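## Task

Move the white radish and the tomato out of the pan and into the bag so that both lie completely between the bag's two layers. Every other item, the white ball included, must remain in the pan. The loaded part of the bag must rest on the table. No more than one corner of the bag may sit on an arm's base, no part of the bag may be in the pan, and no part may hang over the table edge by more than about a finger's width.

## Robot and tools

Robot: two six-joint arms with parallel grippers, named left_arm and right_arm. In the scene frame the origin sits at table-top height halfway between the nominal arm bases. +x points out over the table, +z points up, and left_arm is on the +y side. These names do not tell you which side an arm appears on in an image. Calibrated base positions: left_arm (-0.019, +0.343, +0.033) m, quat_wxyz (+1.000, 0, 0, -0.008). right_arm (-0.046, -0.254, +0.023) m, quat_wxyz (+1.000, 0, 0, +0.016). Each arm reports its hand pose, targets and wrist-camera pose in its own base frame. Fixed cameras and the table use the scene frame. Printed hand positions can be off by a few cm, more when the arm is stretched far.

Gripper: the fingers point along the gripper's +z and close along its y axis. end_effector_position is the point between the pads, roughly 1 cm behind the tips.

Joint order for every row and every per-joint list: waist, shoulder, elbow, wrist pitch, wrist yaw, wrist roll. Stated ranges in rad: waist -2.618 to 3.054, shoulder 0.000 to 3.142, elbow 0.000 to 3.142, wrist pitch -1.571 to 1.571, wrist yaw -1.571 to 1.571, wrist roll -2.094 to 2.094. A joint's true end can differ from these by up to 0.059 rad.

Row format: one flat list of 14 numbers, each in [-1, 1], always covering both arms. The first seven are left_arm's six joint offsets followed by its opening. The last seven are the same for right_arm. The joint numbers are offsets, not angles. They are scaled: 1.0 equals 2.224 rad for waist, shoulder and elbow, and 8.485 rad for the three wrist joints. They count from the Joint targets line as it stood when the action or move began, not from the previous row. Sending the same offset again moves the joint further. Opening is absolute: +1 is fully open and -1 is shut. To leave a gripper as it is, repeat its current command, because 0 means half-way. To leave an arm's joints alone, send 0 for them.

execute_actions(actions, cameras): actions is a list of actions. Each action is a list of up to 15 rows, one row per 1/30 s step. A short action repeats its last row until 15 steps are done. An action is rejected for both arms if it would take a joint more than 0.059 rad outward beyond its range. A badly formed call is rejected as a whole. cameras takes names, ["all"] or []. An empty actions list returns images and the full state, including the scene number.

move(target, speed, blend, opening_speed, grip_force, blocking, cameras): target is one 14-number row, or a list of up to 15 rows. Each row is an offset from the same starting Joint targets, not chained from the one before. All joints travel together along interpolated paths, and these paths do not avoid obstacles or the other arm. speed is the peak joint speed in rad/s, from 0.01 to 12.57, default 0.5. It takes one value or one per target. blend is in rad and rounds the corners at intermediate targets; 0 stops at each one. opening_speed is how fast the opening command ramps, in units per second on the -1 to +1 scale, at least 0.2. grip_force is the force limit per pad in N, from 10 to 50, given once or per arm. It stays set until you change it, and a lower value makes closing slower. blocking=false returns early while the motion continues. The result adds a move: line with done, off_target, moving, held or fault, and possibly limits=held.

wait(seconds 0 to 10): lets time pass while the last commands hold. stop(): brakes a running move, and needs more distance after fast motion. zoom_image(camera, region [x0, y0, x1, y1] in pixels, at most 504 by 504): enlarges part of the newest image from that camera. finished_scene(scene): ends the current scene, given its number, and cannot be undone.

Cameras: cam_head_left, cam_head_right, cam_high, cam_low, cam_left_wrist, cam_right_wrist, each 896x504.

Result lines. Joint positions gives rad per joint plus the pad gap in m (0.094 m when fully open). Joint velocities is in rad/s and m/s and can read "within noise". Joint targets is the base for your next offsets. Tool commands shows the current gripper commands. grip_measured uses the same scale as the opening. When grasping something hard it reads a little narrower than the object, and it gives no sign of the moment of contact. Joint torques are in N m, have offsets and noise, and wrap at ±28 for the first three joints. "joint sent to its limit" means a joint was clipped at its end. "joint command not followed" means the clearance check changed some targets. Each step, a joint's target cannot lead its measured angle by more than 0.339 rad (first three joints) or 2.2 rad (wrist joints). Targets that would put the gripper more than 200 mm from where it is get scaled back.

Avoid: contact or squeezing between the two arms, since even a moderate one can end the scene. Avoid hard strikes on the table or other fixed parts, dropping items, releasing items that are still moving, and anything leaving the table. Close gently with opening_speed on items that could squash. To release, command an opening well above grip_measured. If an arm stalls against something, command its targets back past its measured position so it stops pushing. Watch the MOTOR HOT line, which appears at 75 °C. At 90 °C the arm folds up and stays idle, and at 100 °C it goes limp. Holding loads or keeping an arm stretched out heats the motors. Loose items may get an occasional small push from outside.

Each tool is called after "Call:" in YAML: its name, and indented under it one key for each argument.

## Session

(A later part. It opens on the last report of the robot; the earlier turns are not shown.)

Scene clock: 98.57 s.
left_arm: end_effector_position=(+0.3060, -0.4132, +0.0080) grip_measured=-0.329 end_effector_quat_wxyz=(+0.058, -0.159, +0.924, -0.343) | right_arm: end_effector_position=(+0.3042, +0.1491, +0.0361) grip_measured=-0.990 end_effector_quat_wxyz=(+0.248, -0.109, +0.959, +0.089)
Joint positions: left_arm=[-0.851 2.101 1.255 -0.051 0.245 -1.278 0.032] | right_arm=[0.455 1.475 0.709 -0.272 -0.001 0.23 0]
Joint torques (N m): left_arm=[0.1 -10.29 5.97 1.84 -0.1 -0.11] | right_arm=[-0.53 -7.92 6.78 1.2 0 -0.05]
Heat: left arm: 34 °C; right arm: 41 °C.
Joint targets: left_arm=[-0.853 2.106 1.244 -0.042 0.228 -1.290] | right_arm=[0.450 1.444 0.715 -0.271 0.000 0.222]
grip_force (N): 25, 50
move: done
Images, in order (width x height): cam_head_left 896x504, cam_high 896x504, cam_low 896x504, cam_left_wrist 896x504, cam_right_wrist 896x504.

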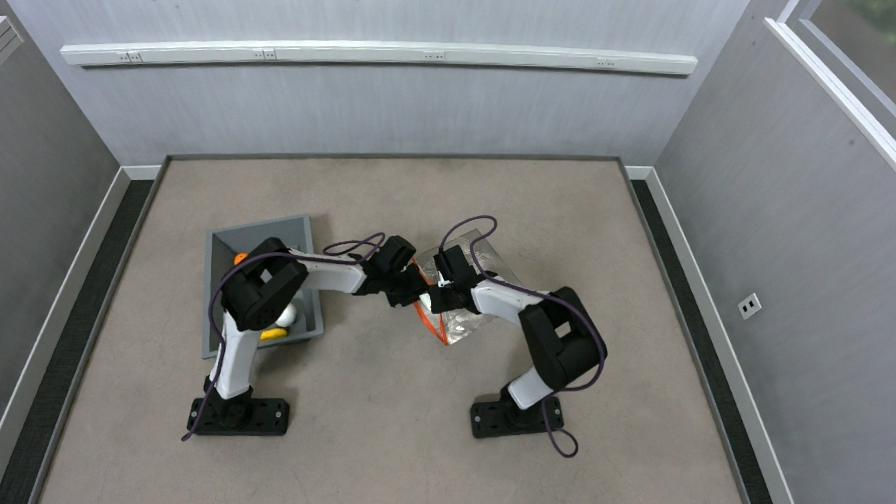

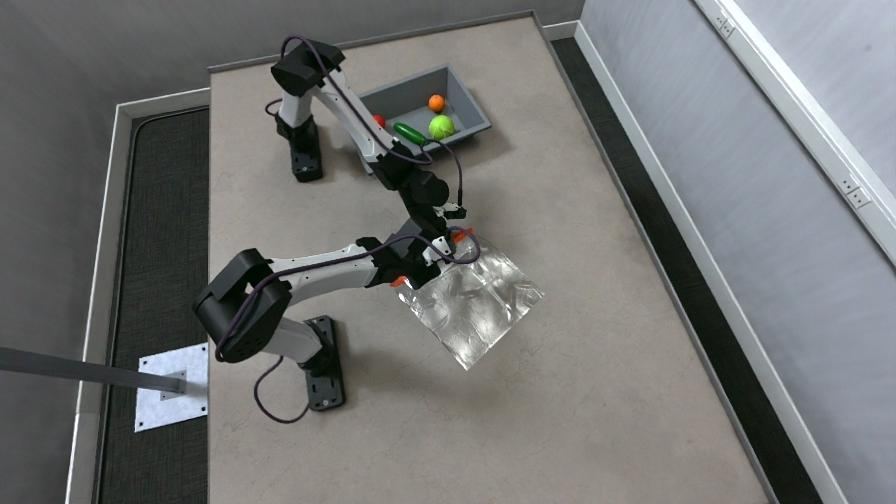

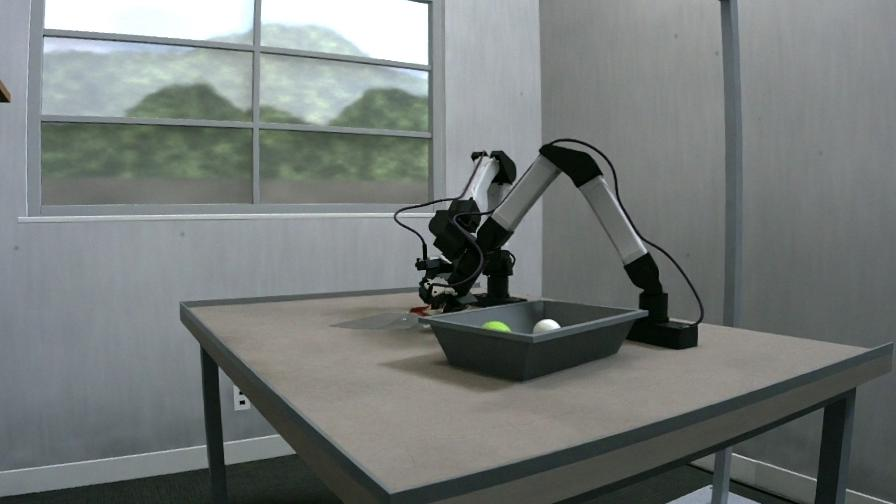

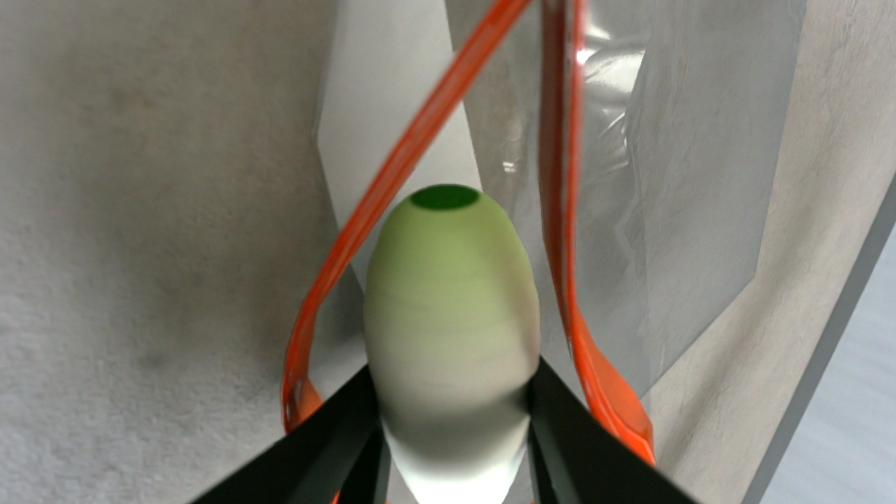

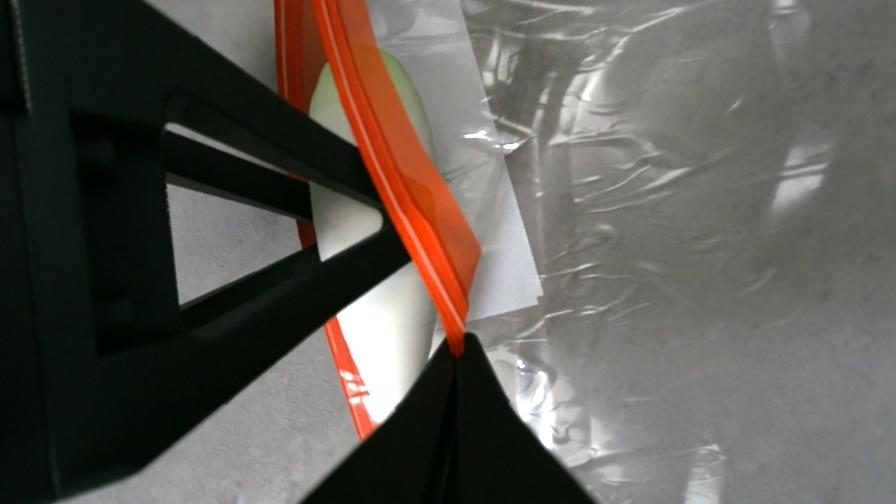

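Call:
move:
  target:
    - [0,0.0093,-0.0046,0.0036,0,0,-0.5,0,0,0,0,0,0,-1]
    - [-0.0103,0.0414,0.0504,-0.002,-0.0017,-0.0024,-0.5,0,0,0,0,0,0,-1]
  speed: 0.12
  cameras: ["cam_head_left","cam_low","cam_high","cam_left_wrist","cam_right_wrist"]

Call:
zoom_image:
  camera: "cam_low"
  region: [370, 220, 570, 370]

Scene clock: 101.53 s.
left_arm: end_effector_position=(+0.3127, -0.4319, -0.0007) grip_measured=-0.329 end_effector_quat_wxyz=(+0.060, -0.161, +0.923, -0.345) | right_arm: end_effector_position=(+0.3042, +0.1491, +0.0361) grip_measured=-0.990 end_effector_quat_wxyz=(+0.248, -0.109, +0.959, +0.089)
Joint positions: left_arm=[-0.87 2.175 1.334 -0.046 0.23 -1.298 0.032] | right_arm=[0.455 1.475 0.709 -0.272 -0.001 0.23 0]
Joint torques (N m): left_arm=[-0.29 -9.57 9.2 1.64 -0.1 -0.13] | right_arm=[-0.43 -7.94 6.79 1.2 0 -0.05]
Heat: left arm: 34 °C; right arm: 41 °C.
Joint targets: left_arm=[-0.876 2.198 1.356 -0.059 0.214 -1.310] | right_arm=[0.450 1.444 0.715 -0.271 0.000 0.222]
grip_force (N): 25, 50
move: done
Images, in order (width x height): cam_head_left 896x504, cam_high 896x504, cam_low 896x504, cam_left_wrist 896x504, cam_right_wrist 896x504.

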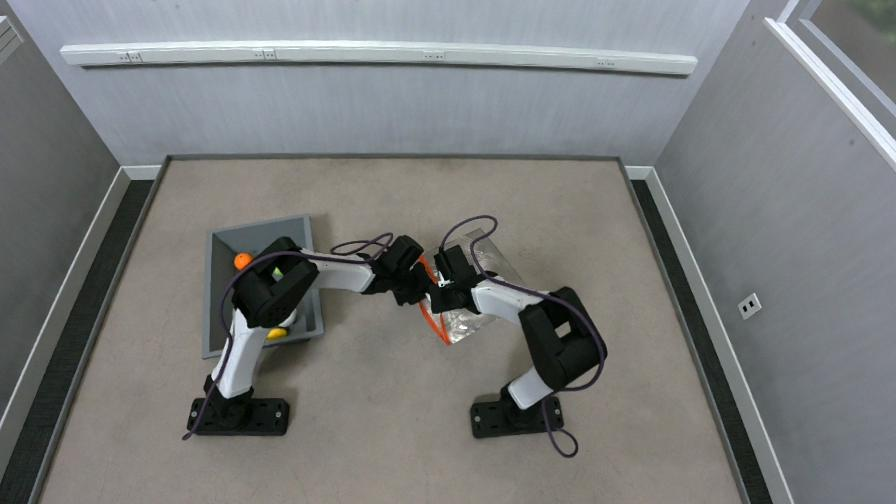

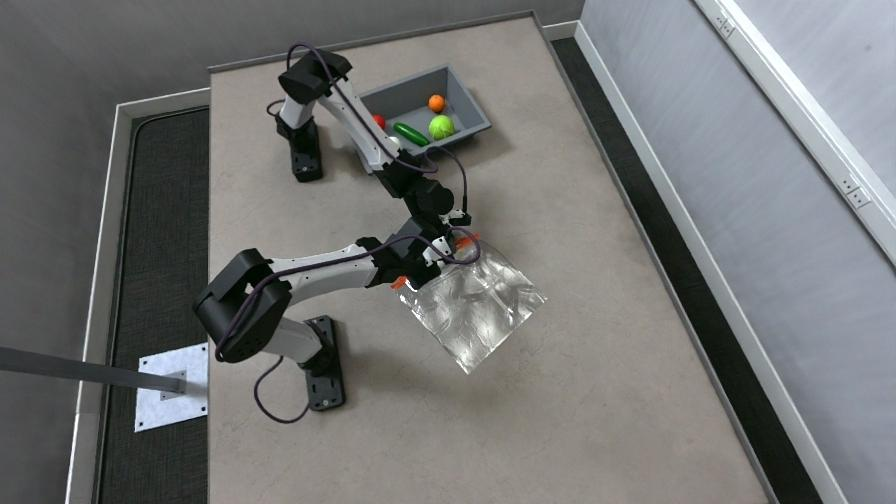

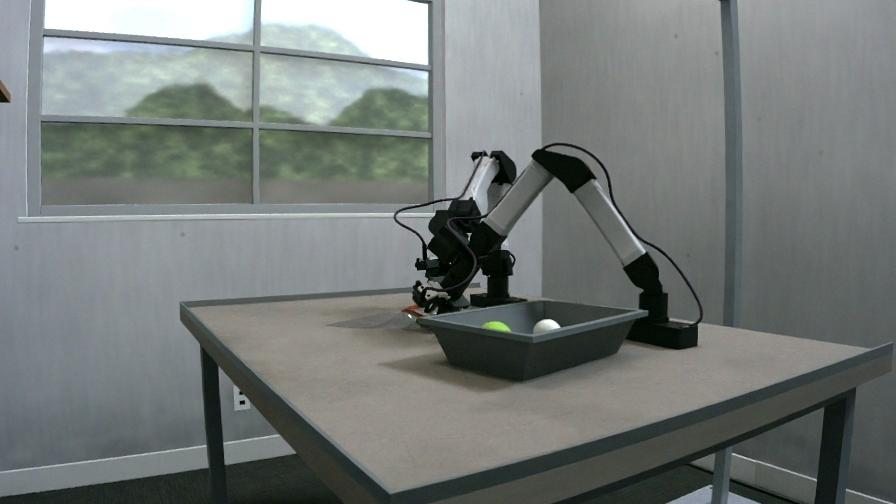

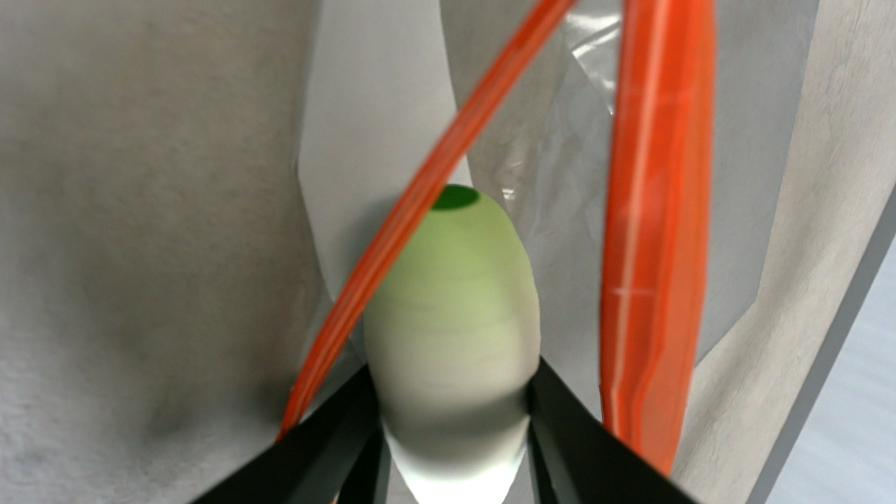

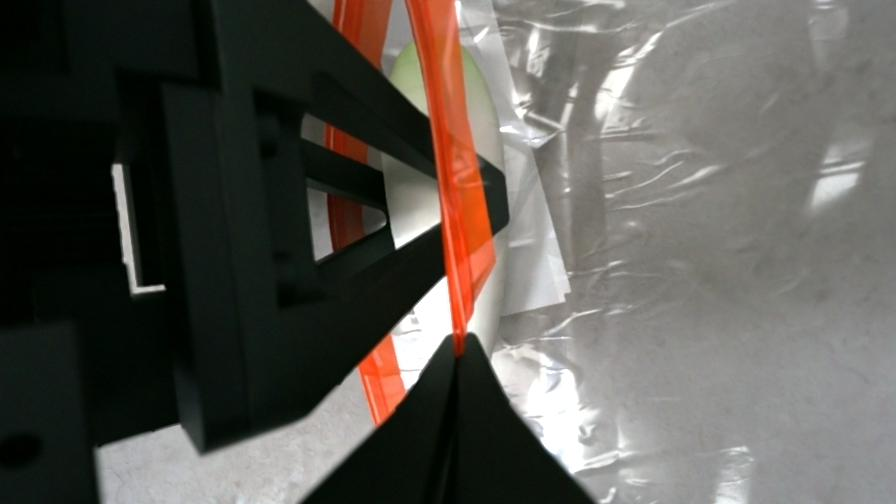

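Scaled by 2.520 from the camera's 896x504 image, which has a finer 1280x720 frame.

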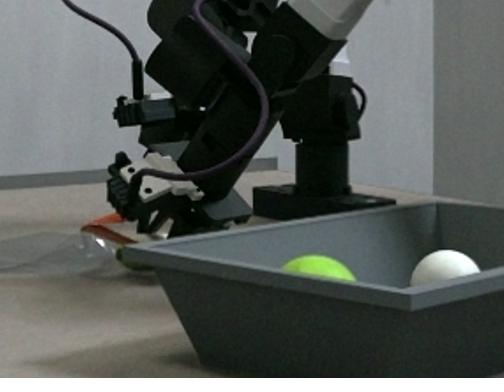

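Call:
move:
  target:
    - [0,0,0,0,0,0,-0.05,0,0,0,0,0,0,-1]
    - [0.0211,-0.1243,-0.068,-0.0157,0.0034,0.0047,-0.05,0,0,0,0,0,0,-1]
  speed: 0.25
  opening_speed: 0.4
  cameras: ["cam_head_left","cam_low","cam_high","cam_left_wrist","cam_right_wrist"]

Call:
zoom_image:
  camera: "cam_head_left"
  region: [330, 200, 540, 380]

Scene clock: 105.30 s.
left_arm: end_effector_position=(+0.2991, -0.3900, +0.0482) grip_measured=-0.052 end_effector_quat_wxyz=(+0.064, -0.172, +0.924, -0.335) | right_arm: end_effector_position=(+0.3042, +0.1491, +0.0361) grip_measured=-0.990 end_effector_quat_wxyz=(+0.248, -0.109, +0.959, +0.089)
Joint positions: left_arm=[-0.836 1.949 1.218 -0.176 0.23 -1.283 0.045] | right_arm=[0.455 1.475 0.709 -0.272 -0.001 0.23 0]
Joint torques (N m): left_arm=[0.68 -11.97 6.06 1.58 0.18 0.12] | right_arm=[-0.54 -7.94 6.78 1.2 -0.01 -0.05]
Heat: left arm: 35 °C; right arm: 41 °C.
Joint targets: left_arm=[-0.829 1.922 1.204 -0.192 0.243 -1.270] | right_arm=[0.450 1.444 0.715 -0.271 0.000 0.222]
grip_force (N): 25, 50
move: done
Images, in order (width x height): cam_head_left 896x504, cam_high 896x504, cam_low 896x504, cam_left_wrist 896x504, cam_right_wrist 896x504.

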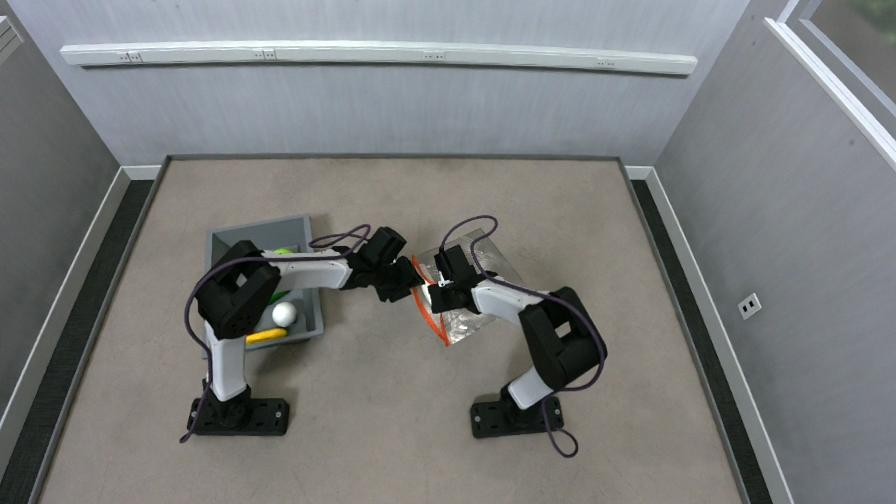

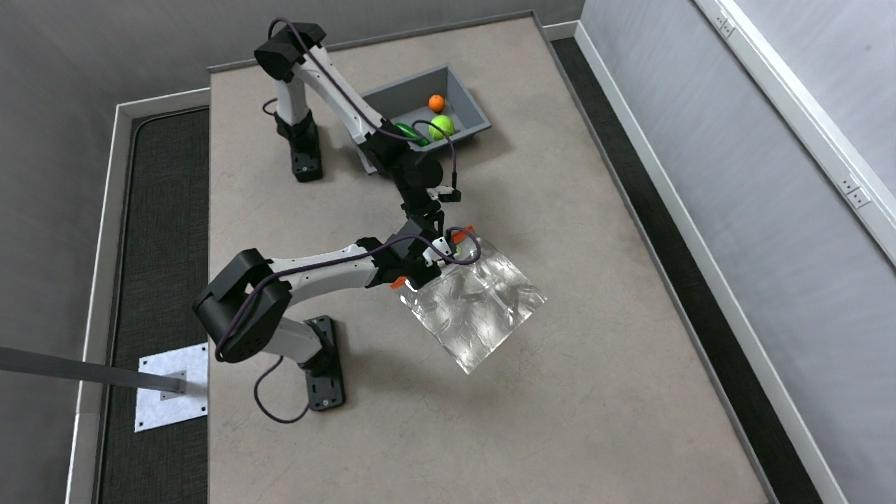

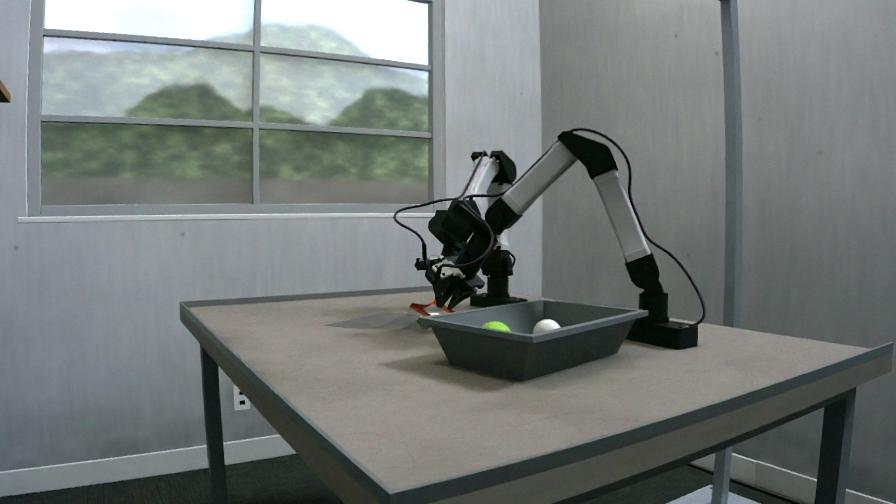

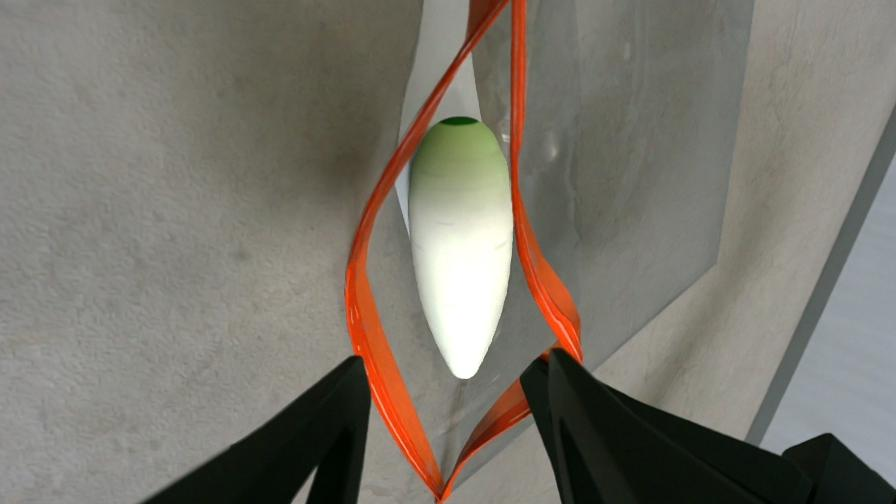

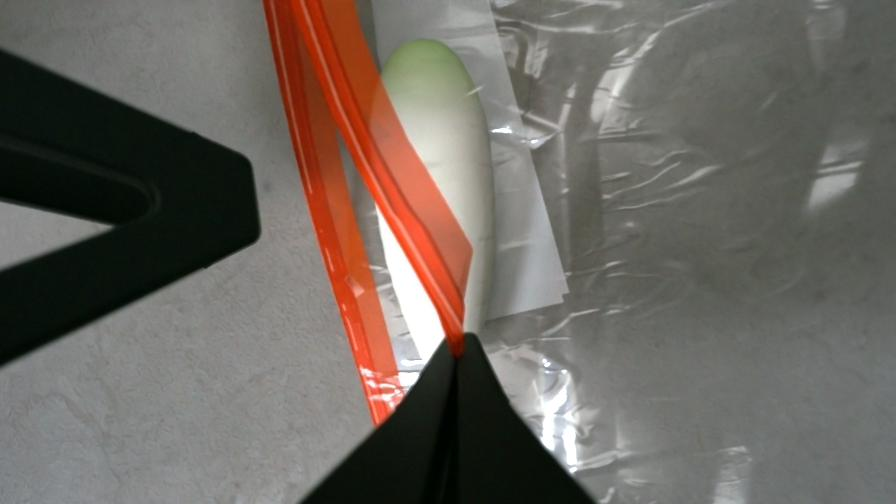

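Scaled by 2.400 from the camera's 896x504 image, which has a finer 1280x720 frame.

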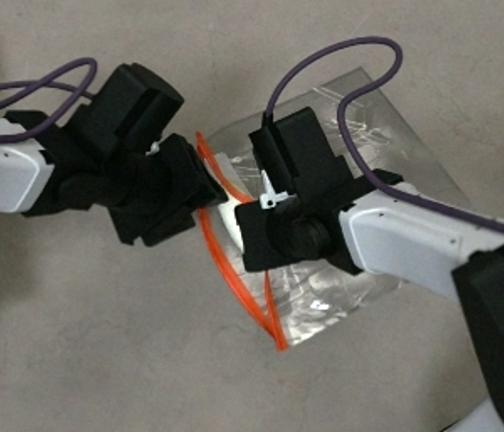

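Call:
move:
  target:
    - [0.1169,-0.0755,0.161,-0.1398,-0.0286,0.0631,-0.05,0,0,0,0,0,0,-1]
    - [0.3849,-0.2698,-0.0396,-0.1382,-0.0286,0.1497,-0.05,0,0,0,0,0,0,-1]
  speed: 0.6
  blend: 0.15
  cameras: ["cam_head_left","cam_low","cam_left_wrist","cam_right_wrist"]

Scene clock: 110.20 s.
left_arm: end_effector_position=(+0.2108, +0.0024, +0.1308) grip_measured=-0.052 end_effector_quat_wxyz=(+0.001, -0.017, +1.000, -0.006) | right_arm: end_effector_position=(+0.3042, +0.1491, +0.0361) grip_measured=-0.990 end_effector_quat_wxyz=(+0.248, -0.109, +0.959, +0.089)
Joint positions: left_arm=[0.022 1.335 1.129 -1.363 0.012 -0.013 0.045] | right_arm=[0.455 1.475 0.709 -0.272 -0.001 0.23 0]
Joint torques (N m): left_arm=[0.66 -5.04 5.76 0.41 -0.1 0.1] | right_arm=[-0.53 -7.94 6.78 1.2 -0.01 -0.04]
Heat: left arm: 36 °C; right arm: 41 °C.
Joint targets: left_arm=[0.027 1.322 1.116 -1.365 0.000 0.000] | right_arm=[0.450 1.444 0.715 -0.271 0.000 0.222]
grip_force (N): 25, 50
move: done
Images, in order (width x height): cam_head_left 896x504, cam_low 896x504, cam_left_wrist 896x504, cam_right_wrist 896x504.

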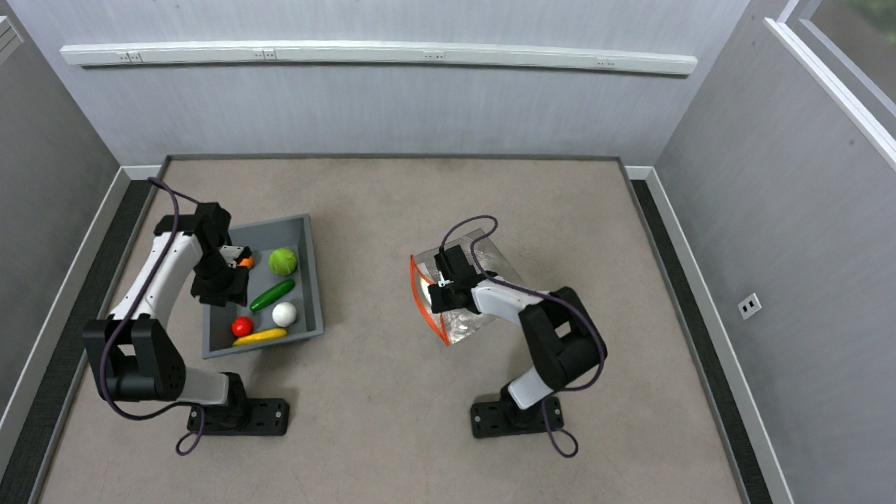

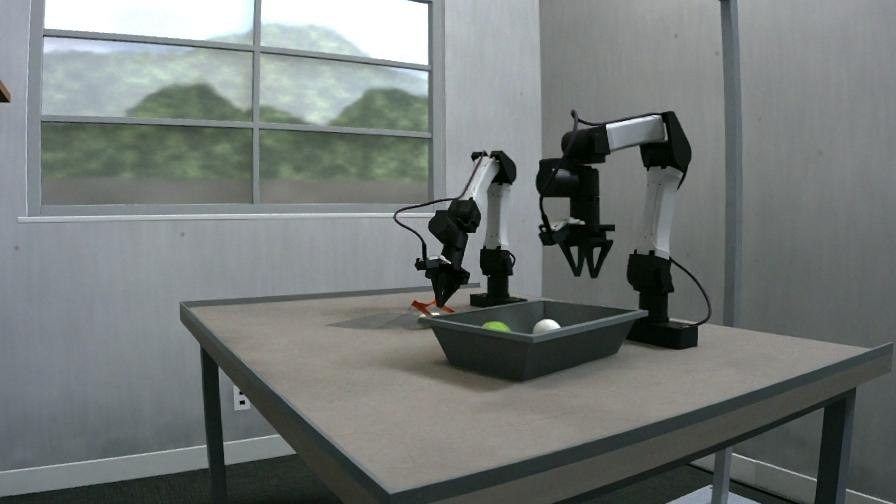

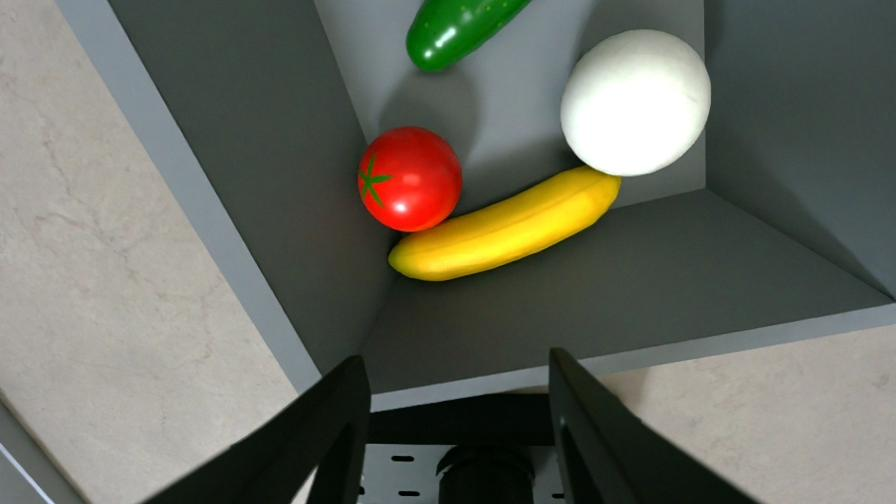

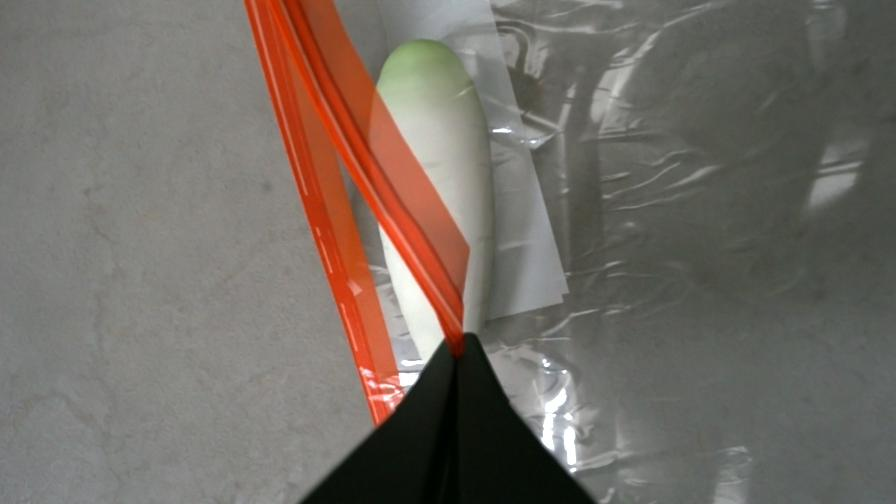

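Call:
move:
  target: [0.0544,0.0107,-0.1269,0.0361,0,-0.0082,0.32,0,0,0,0,0,0,-1]
  speed: 0.4
  cameras: ["cam_left_wrist"]

Scene clock: 112.63 s.
left_arm: end_effector_position=(+0.2035, +0.0270, +0.0596) grip_measured=+0.318 end_effector_quat_wxyz=(+0.006, -0.100, +0.995, -0.006) | right_arm: end_effector_position=(+0.3042, +0.1491, +0.0361) grip_measured=-0.990 end_effector_quat_wxyz=(+0.248, -0.109, +0.959, +0.089)
Joint positions: left_arm=[0.142 1.335 0.844 -1.069 0.012 -0.057 0.062] | right_arm=[0.455 1.475 0.709 -0.272 -0.001 0.23 0]
Joint torques (N m): left_arm=[0.65 -3.03 5.89 0.54 -0.1 -0.16] | right_arm=[-0.51 -7.92 6.76 1.19 -0.01 -0.05]
Heat: left arm: 35 °C; right arm: 40 °C.
Joint targets: left_arm=[0.148 1.345 0.834 -1.058 0.000 -0.070] | right_arm=[0.450 1.444 0.715 -0.271 0.000 0.222]
grip_force (N): 25, 50
move: done
Images, in order (width x height): cam_left_wrist 896x504.

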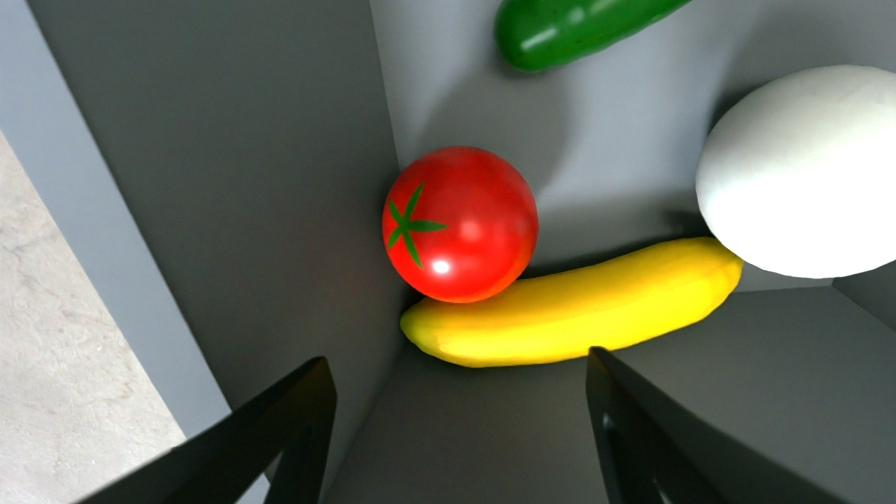

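Call:
move:
  target:
    - [0.001,0.0634,-0.0675,0.0341,0,0,0.32,0,0,0,0,0,0,-1]
    - [0.001,0.0634,-0.0675,0.0341,0,0,-0.02,0,0,0,0,0,0,-1]
  speed: 0.2
  opening_speed: 0.35
  cameras: ["cam_left_wrist"]

Scene clock: 116.53 s.
left_arm: end_effector_position=(+0.2123, +0.0282, -0.0010) grip_measured=+0.003 end_effector_quat_wxyz=(+0.007, -0.100, +0.995, -0.006) | right_arm: end_effector_position=(+0.3042, +0.1491, +0.0361) grip_measured=-0.990 end_effector_quat_wxyz=(+0.248, -0.109, +0.959, +0.089)
Joint positions: left_arm=[0.142 1.473 0.695 -0.78 0.012 -0.058 0.047] | right_arm=[0.455 1.475 0.709 -0.272 -0.001 0.23 0]
Joint torques (N m): left_arm=[0.81 -3.43 5.01 0.55 -0.09 -0.15] | right_arm=[-0.51 -7.92 6.76 1.2 -0.01 -0.05]
Heat: left arm: 34 °C; right arm: 40 °C.
Joint targets: left_arm=[0.150 1.486 0.684 -0.769 0.000 -0.070] | right_arm=[0.450 1.444 0.715 -0.271 0.000 0.222]
grip_force (N): 25, 50
move: done
Images, in order (width x height): cam_left_wrist 896x504.

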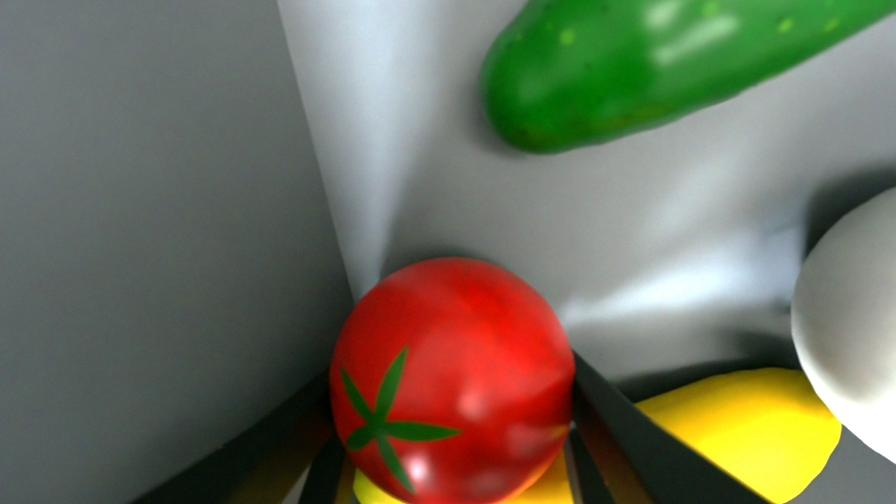

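Call:
move:
  target:
    - [0,-0.0737,0.1942,-0.0702,0,0,-0.02,-0.0353,-0.0221,0.025,-0.0123,0,-0.0092,-1]
    - [-0.3233,0.1205,0.3948,-0.0718,0,-0.0784,-0.02,-0.0353,-0.0221,0.025,-0.0123,0,-0.0092,-1]
  speed: [0.35,0.6]
  blend: 0.1
  cameras: ["cam_head_left","cam_low","cam_high","cam_left_wrist","cam_right_wrist"]

Call:
zoom_image:
  camera: "cam_head_left"
  region: [330, 200, 540, 380]

Call:
zoom_image:
  camera: "cam_low"
  region: [370, 220, 570, 370]

Scene clock: 121.60 s.
left_arm: end_effector_position=(+0.2661, -0.1729, +0.1355) grip_measured=-0.003 end_effector_quat_wxyz=(-0.002, -0.075, +0.997, -0.005) | right_arm: end_effector_position=(+0.3076, +0.1221, +0.0502) grip_measured=-0.990 end_effector_quat_wxyz=(+0.244, -0.109, +0.961, +0.067)
Joint positions: left_arm=[-0.571 1.741 1.539 -1.367 0.009 -0.722 0.047] | right_arm=[0.377 1.425 0.742 -0.376 -0.001 0.151 0]
Joint torques (N m): left_arm=[0.36 -6.58 9.21 0.27 -0.13 -0.19] | right_arm=[-0.62 -7.66 9.1 1.16 0 -0.04]
Heat: left arm: 33 °C; right arm: 40 °C.
Joint targets: left_arm=[-0.569 1.755 1.562 -1.379 0.000 -0.735] | right_arm=[0.371 1.395 0.771 -0.375 0.000 0.144]
grip_force (N): 25, 50
move: done
Images, in order (width x height): cam_head_left 896x504, cam_high 896x504, cam_low 896x504, cam_left_wrist 896x504, cam_right_wrist 896x504.

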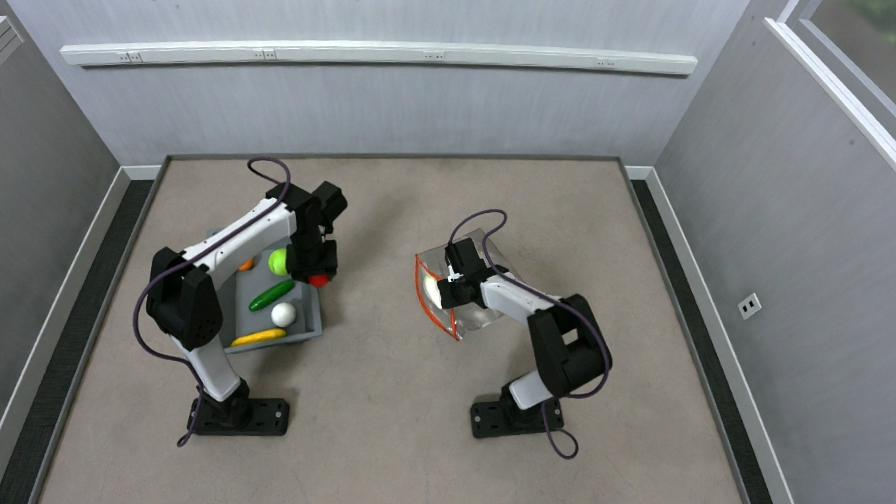

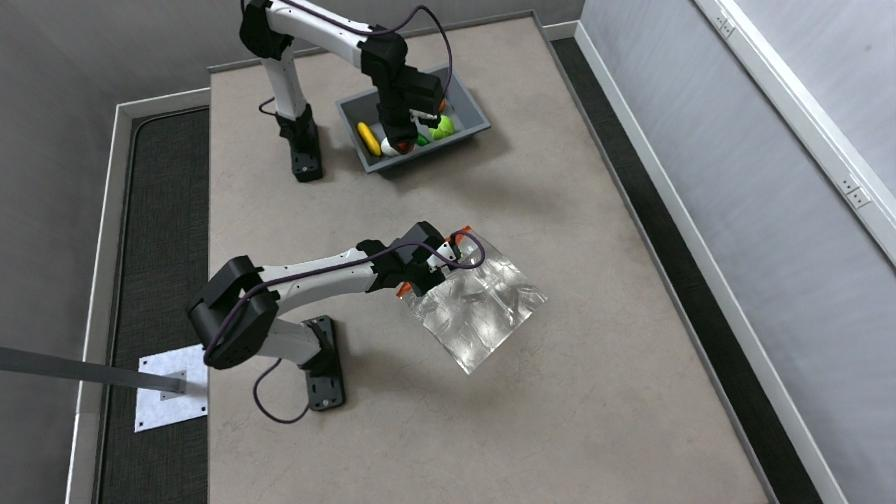

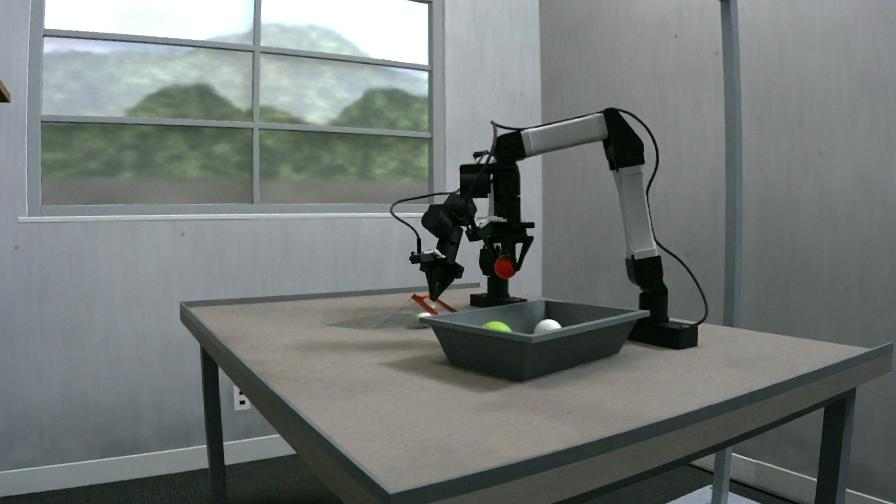

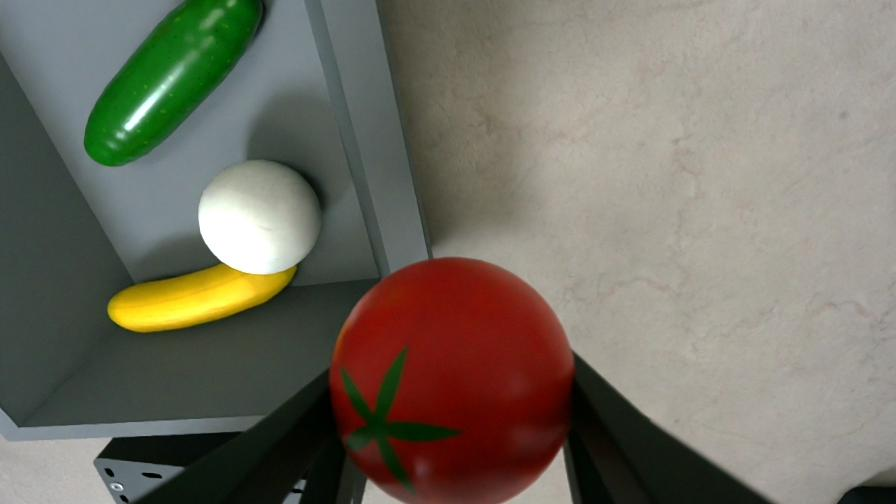

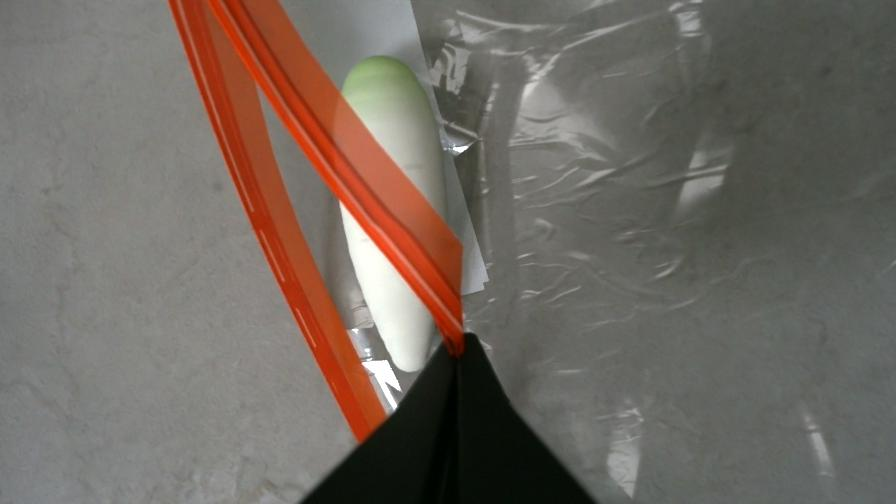

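Scaled by 2.400 from the camera's 896x504 image, which has a finer 1280x720 frame.

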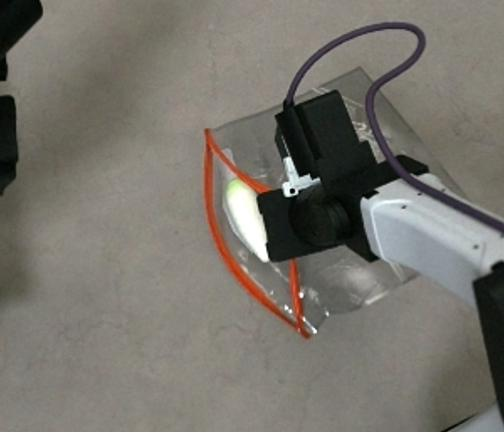

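Scaled by 2.520 from the camera's 896x504 image, which has a finer 1280x720 frame.

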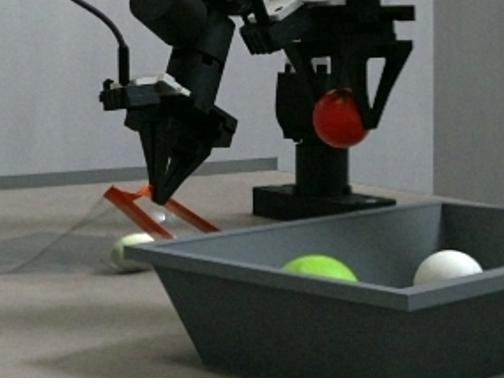

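Call:
move:
  target: [-0.2039,-0.058,-0.3553,0.1803,0.0125,-0.0784,-0.02,0,0,0,0,0,0,-1]
  speed: 0.5
  cameras: ["cam_head_left","cam_low","cam_high","cam_left_wrist","cam_right_wrist"]

Call:
zoom_image:
  camera: "cam_head_left"
  region: [330, 200, 540, 380]

Call:
zoom_image:
  camera: "cam_low"
  region: [370, 220, 570, 370]

Scene clock: 127.53 s.
left_arm: end_effector_position=(+0.2122, -0.3745, +0.0637) grip_measured=-0.003 end_effector_quat_wxyz=(+0.108, -0.149, +0.899, -0.397) | right_arm: end_effector_position=(+0.3076, +0.1221, +0.0502) grip_measured=-0.990 end_effector_quat_wxyz=(+0.244, -0.109, +0.961, +0.067)
Joint positions: left_arm=[-1.018 1.653 0.782 0.143 0.092 -1.388 0.047] | right_arm=[0.377 1.425 0.742 -0.376 -0.001 0.151 0]
Joint torques (N m): left_arm=[-0.13 -9.11 6.12 2.14 0.13 -0.09] | right_arm=[-0.62 -7.66 9.09 1.16 -0.01 -0.04]
Heat: left arm: 33 °C; right arm: 39 °C.
Joint targets: left_arm=[-1.022 1.626 0.772 0.151 0.106 -1.400] | right_arm=[0.371 1.395 0.771 -0.375 0.000 0.144]
grip_force (N): 25, 50
move: done
Images, in order (width x height): cam_head_left 896x504, cam_high 896x504, cam_low 896x504, cam_left_wrist 896x504, cam_right_wrist 896x504.

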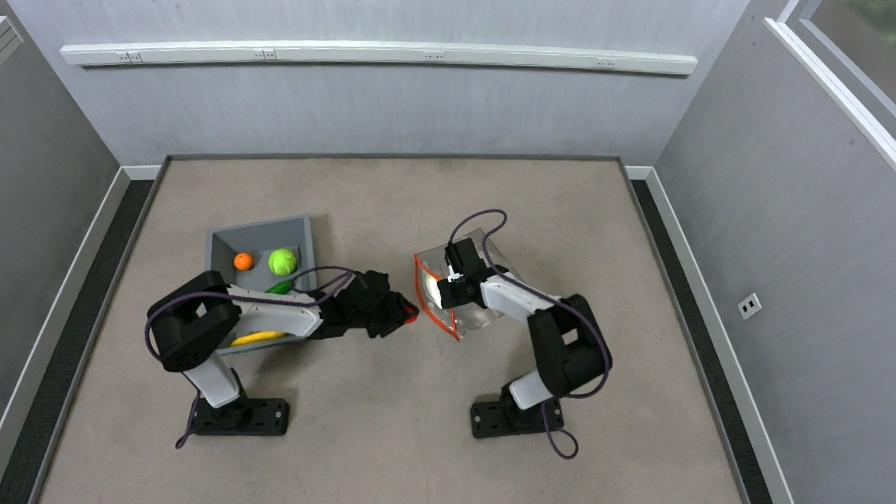

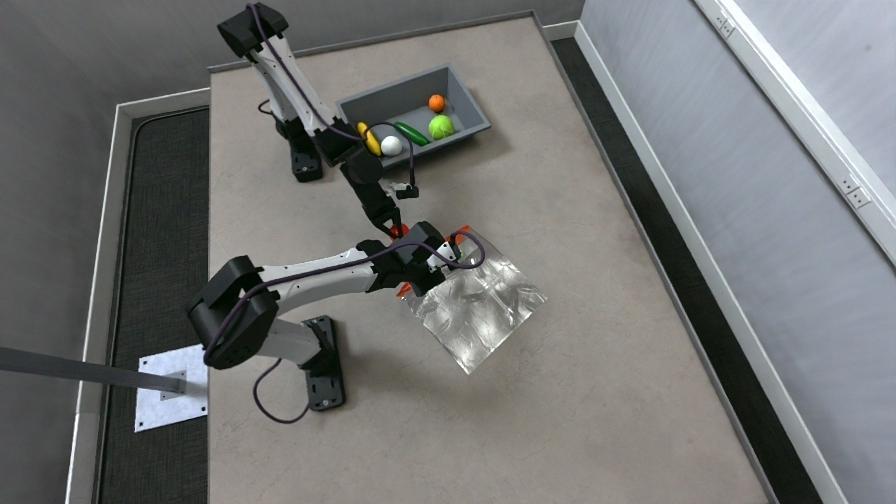

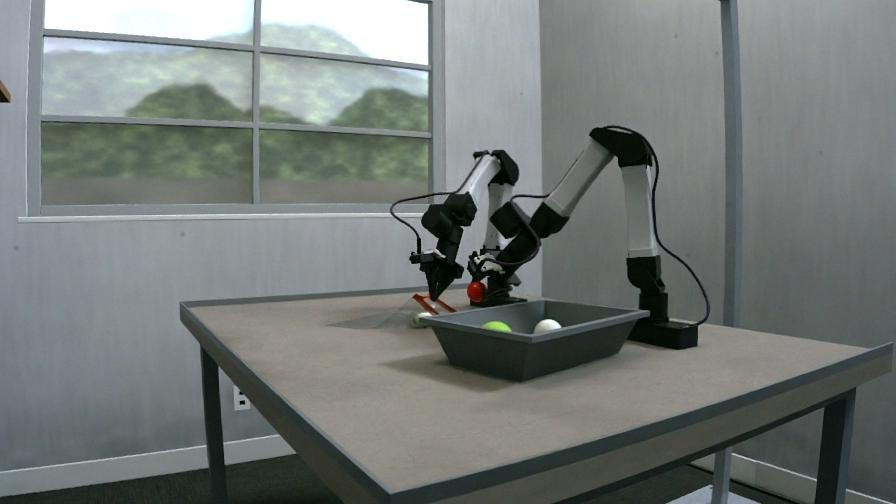

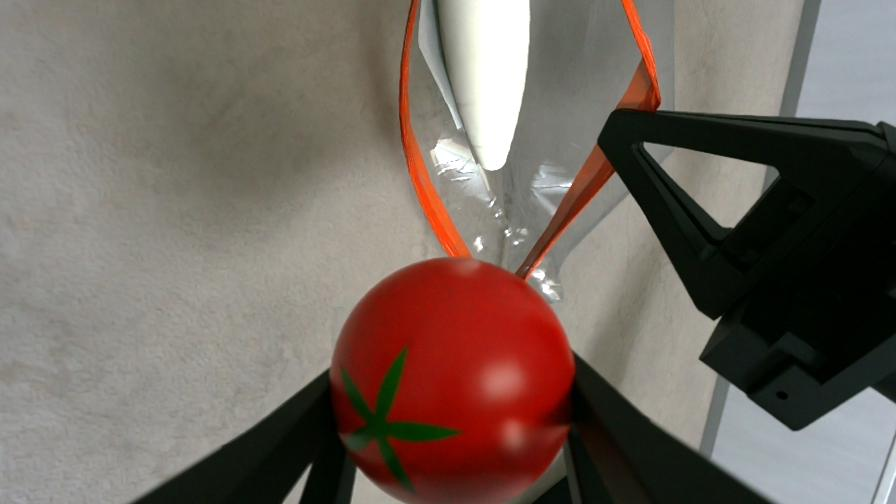

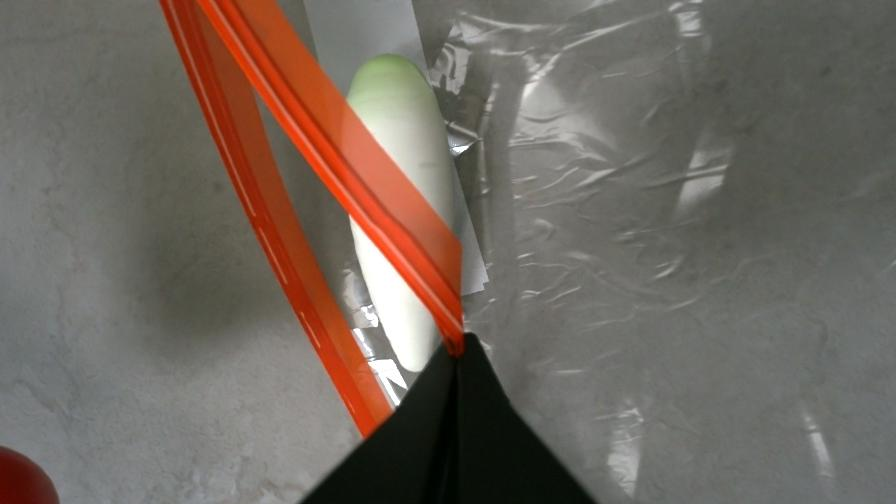

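Scaled by 2.400 from the camera's 896x504 image, which has a finer 1280x720 frame.

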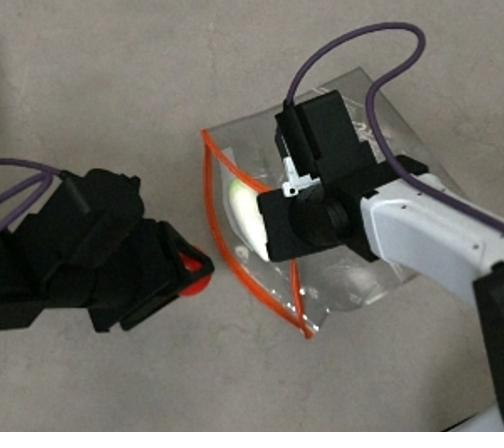

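Scaled by 2.520 from the camera's 896x504 image, which has a finer 1280x720 frame.

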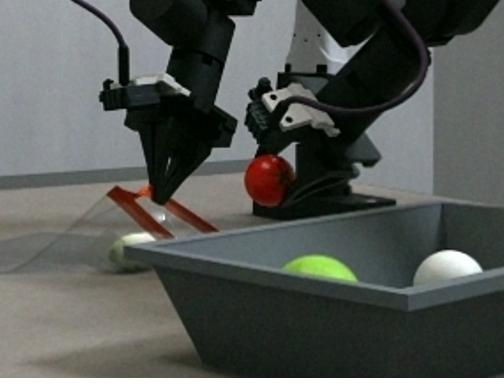

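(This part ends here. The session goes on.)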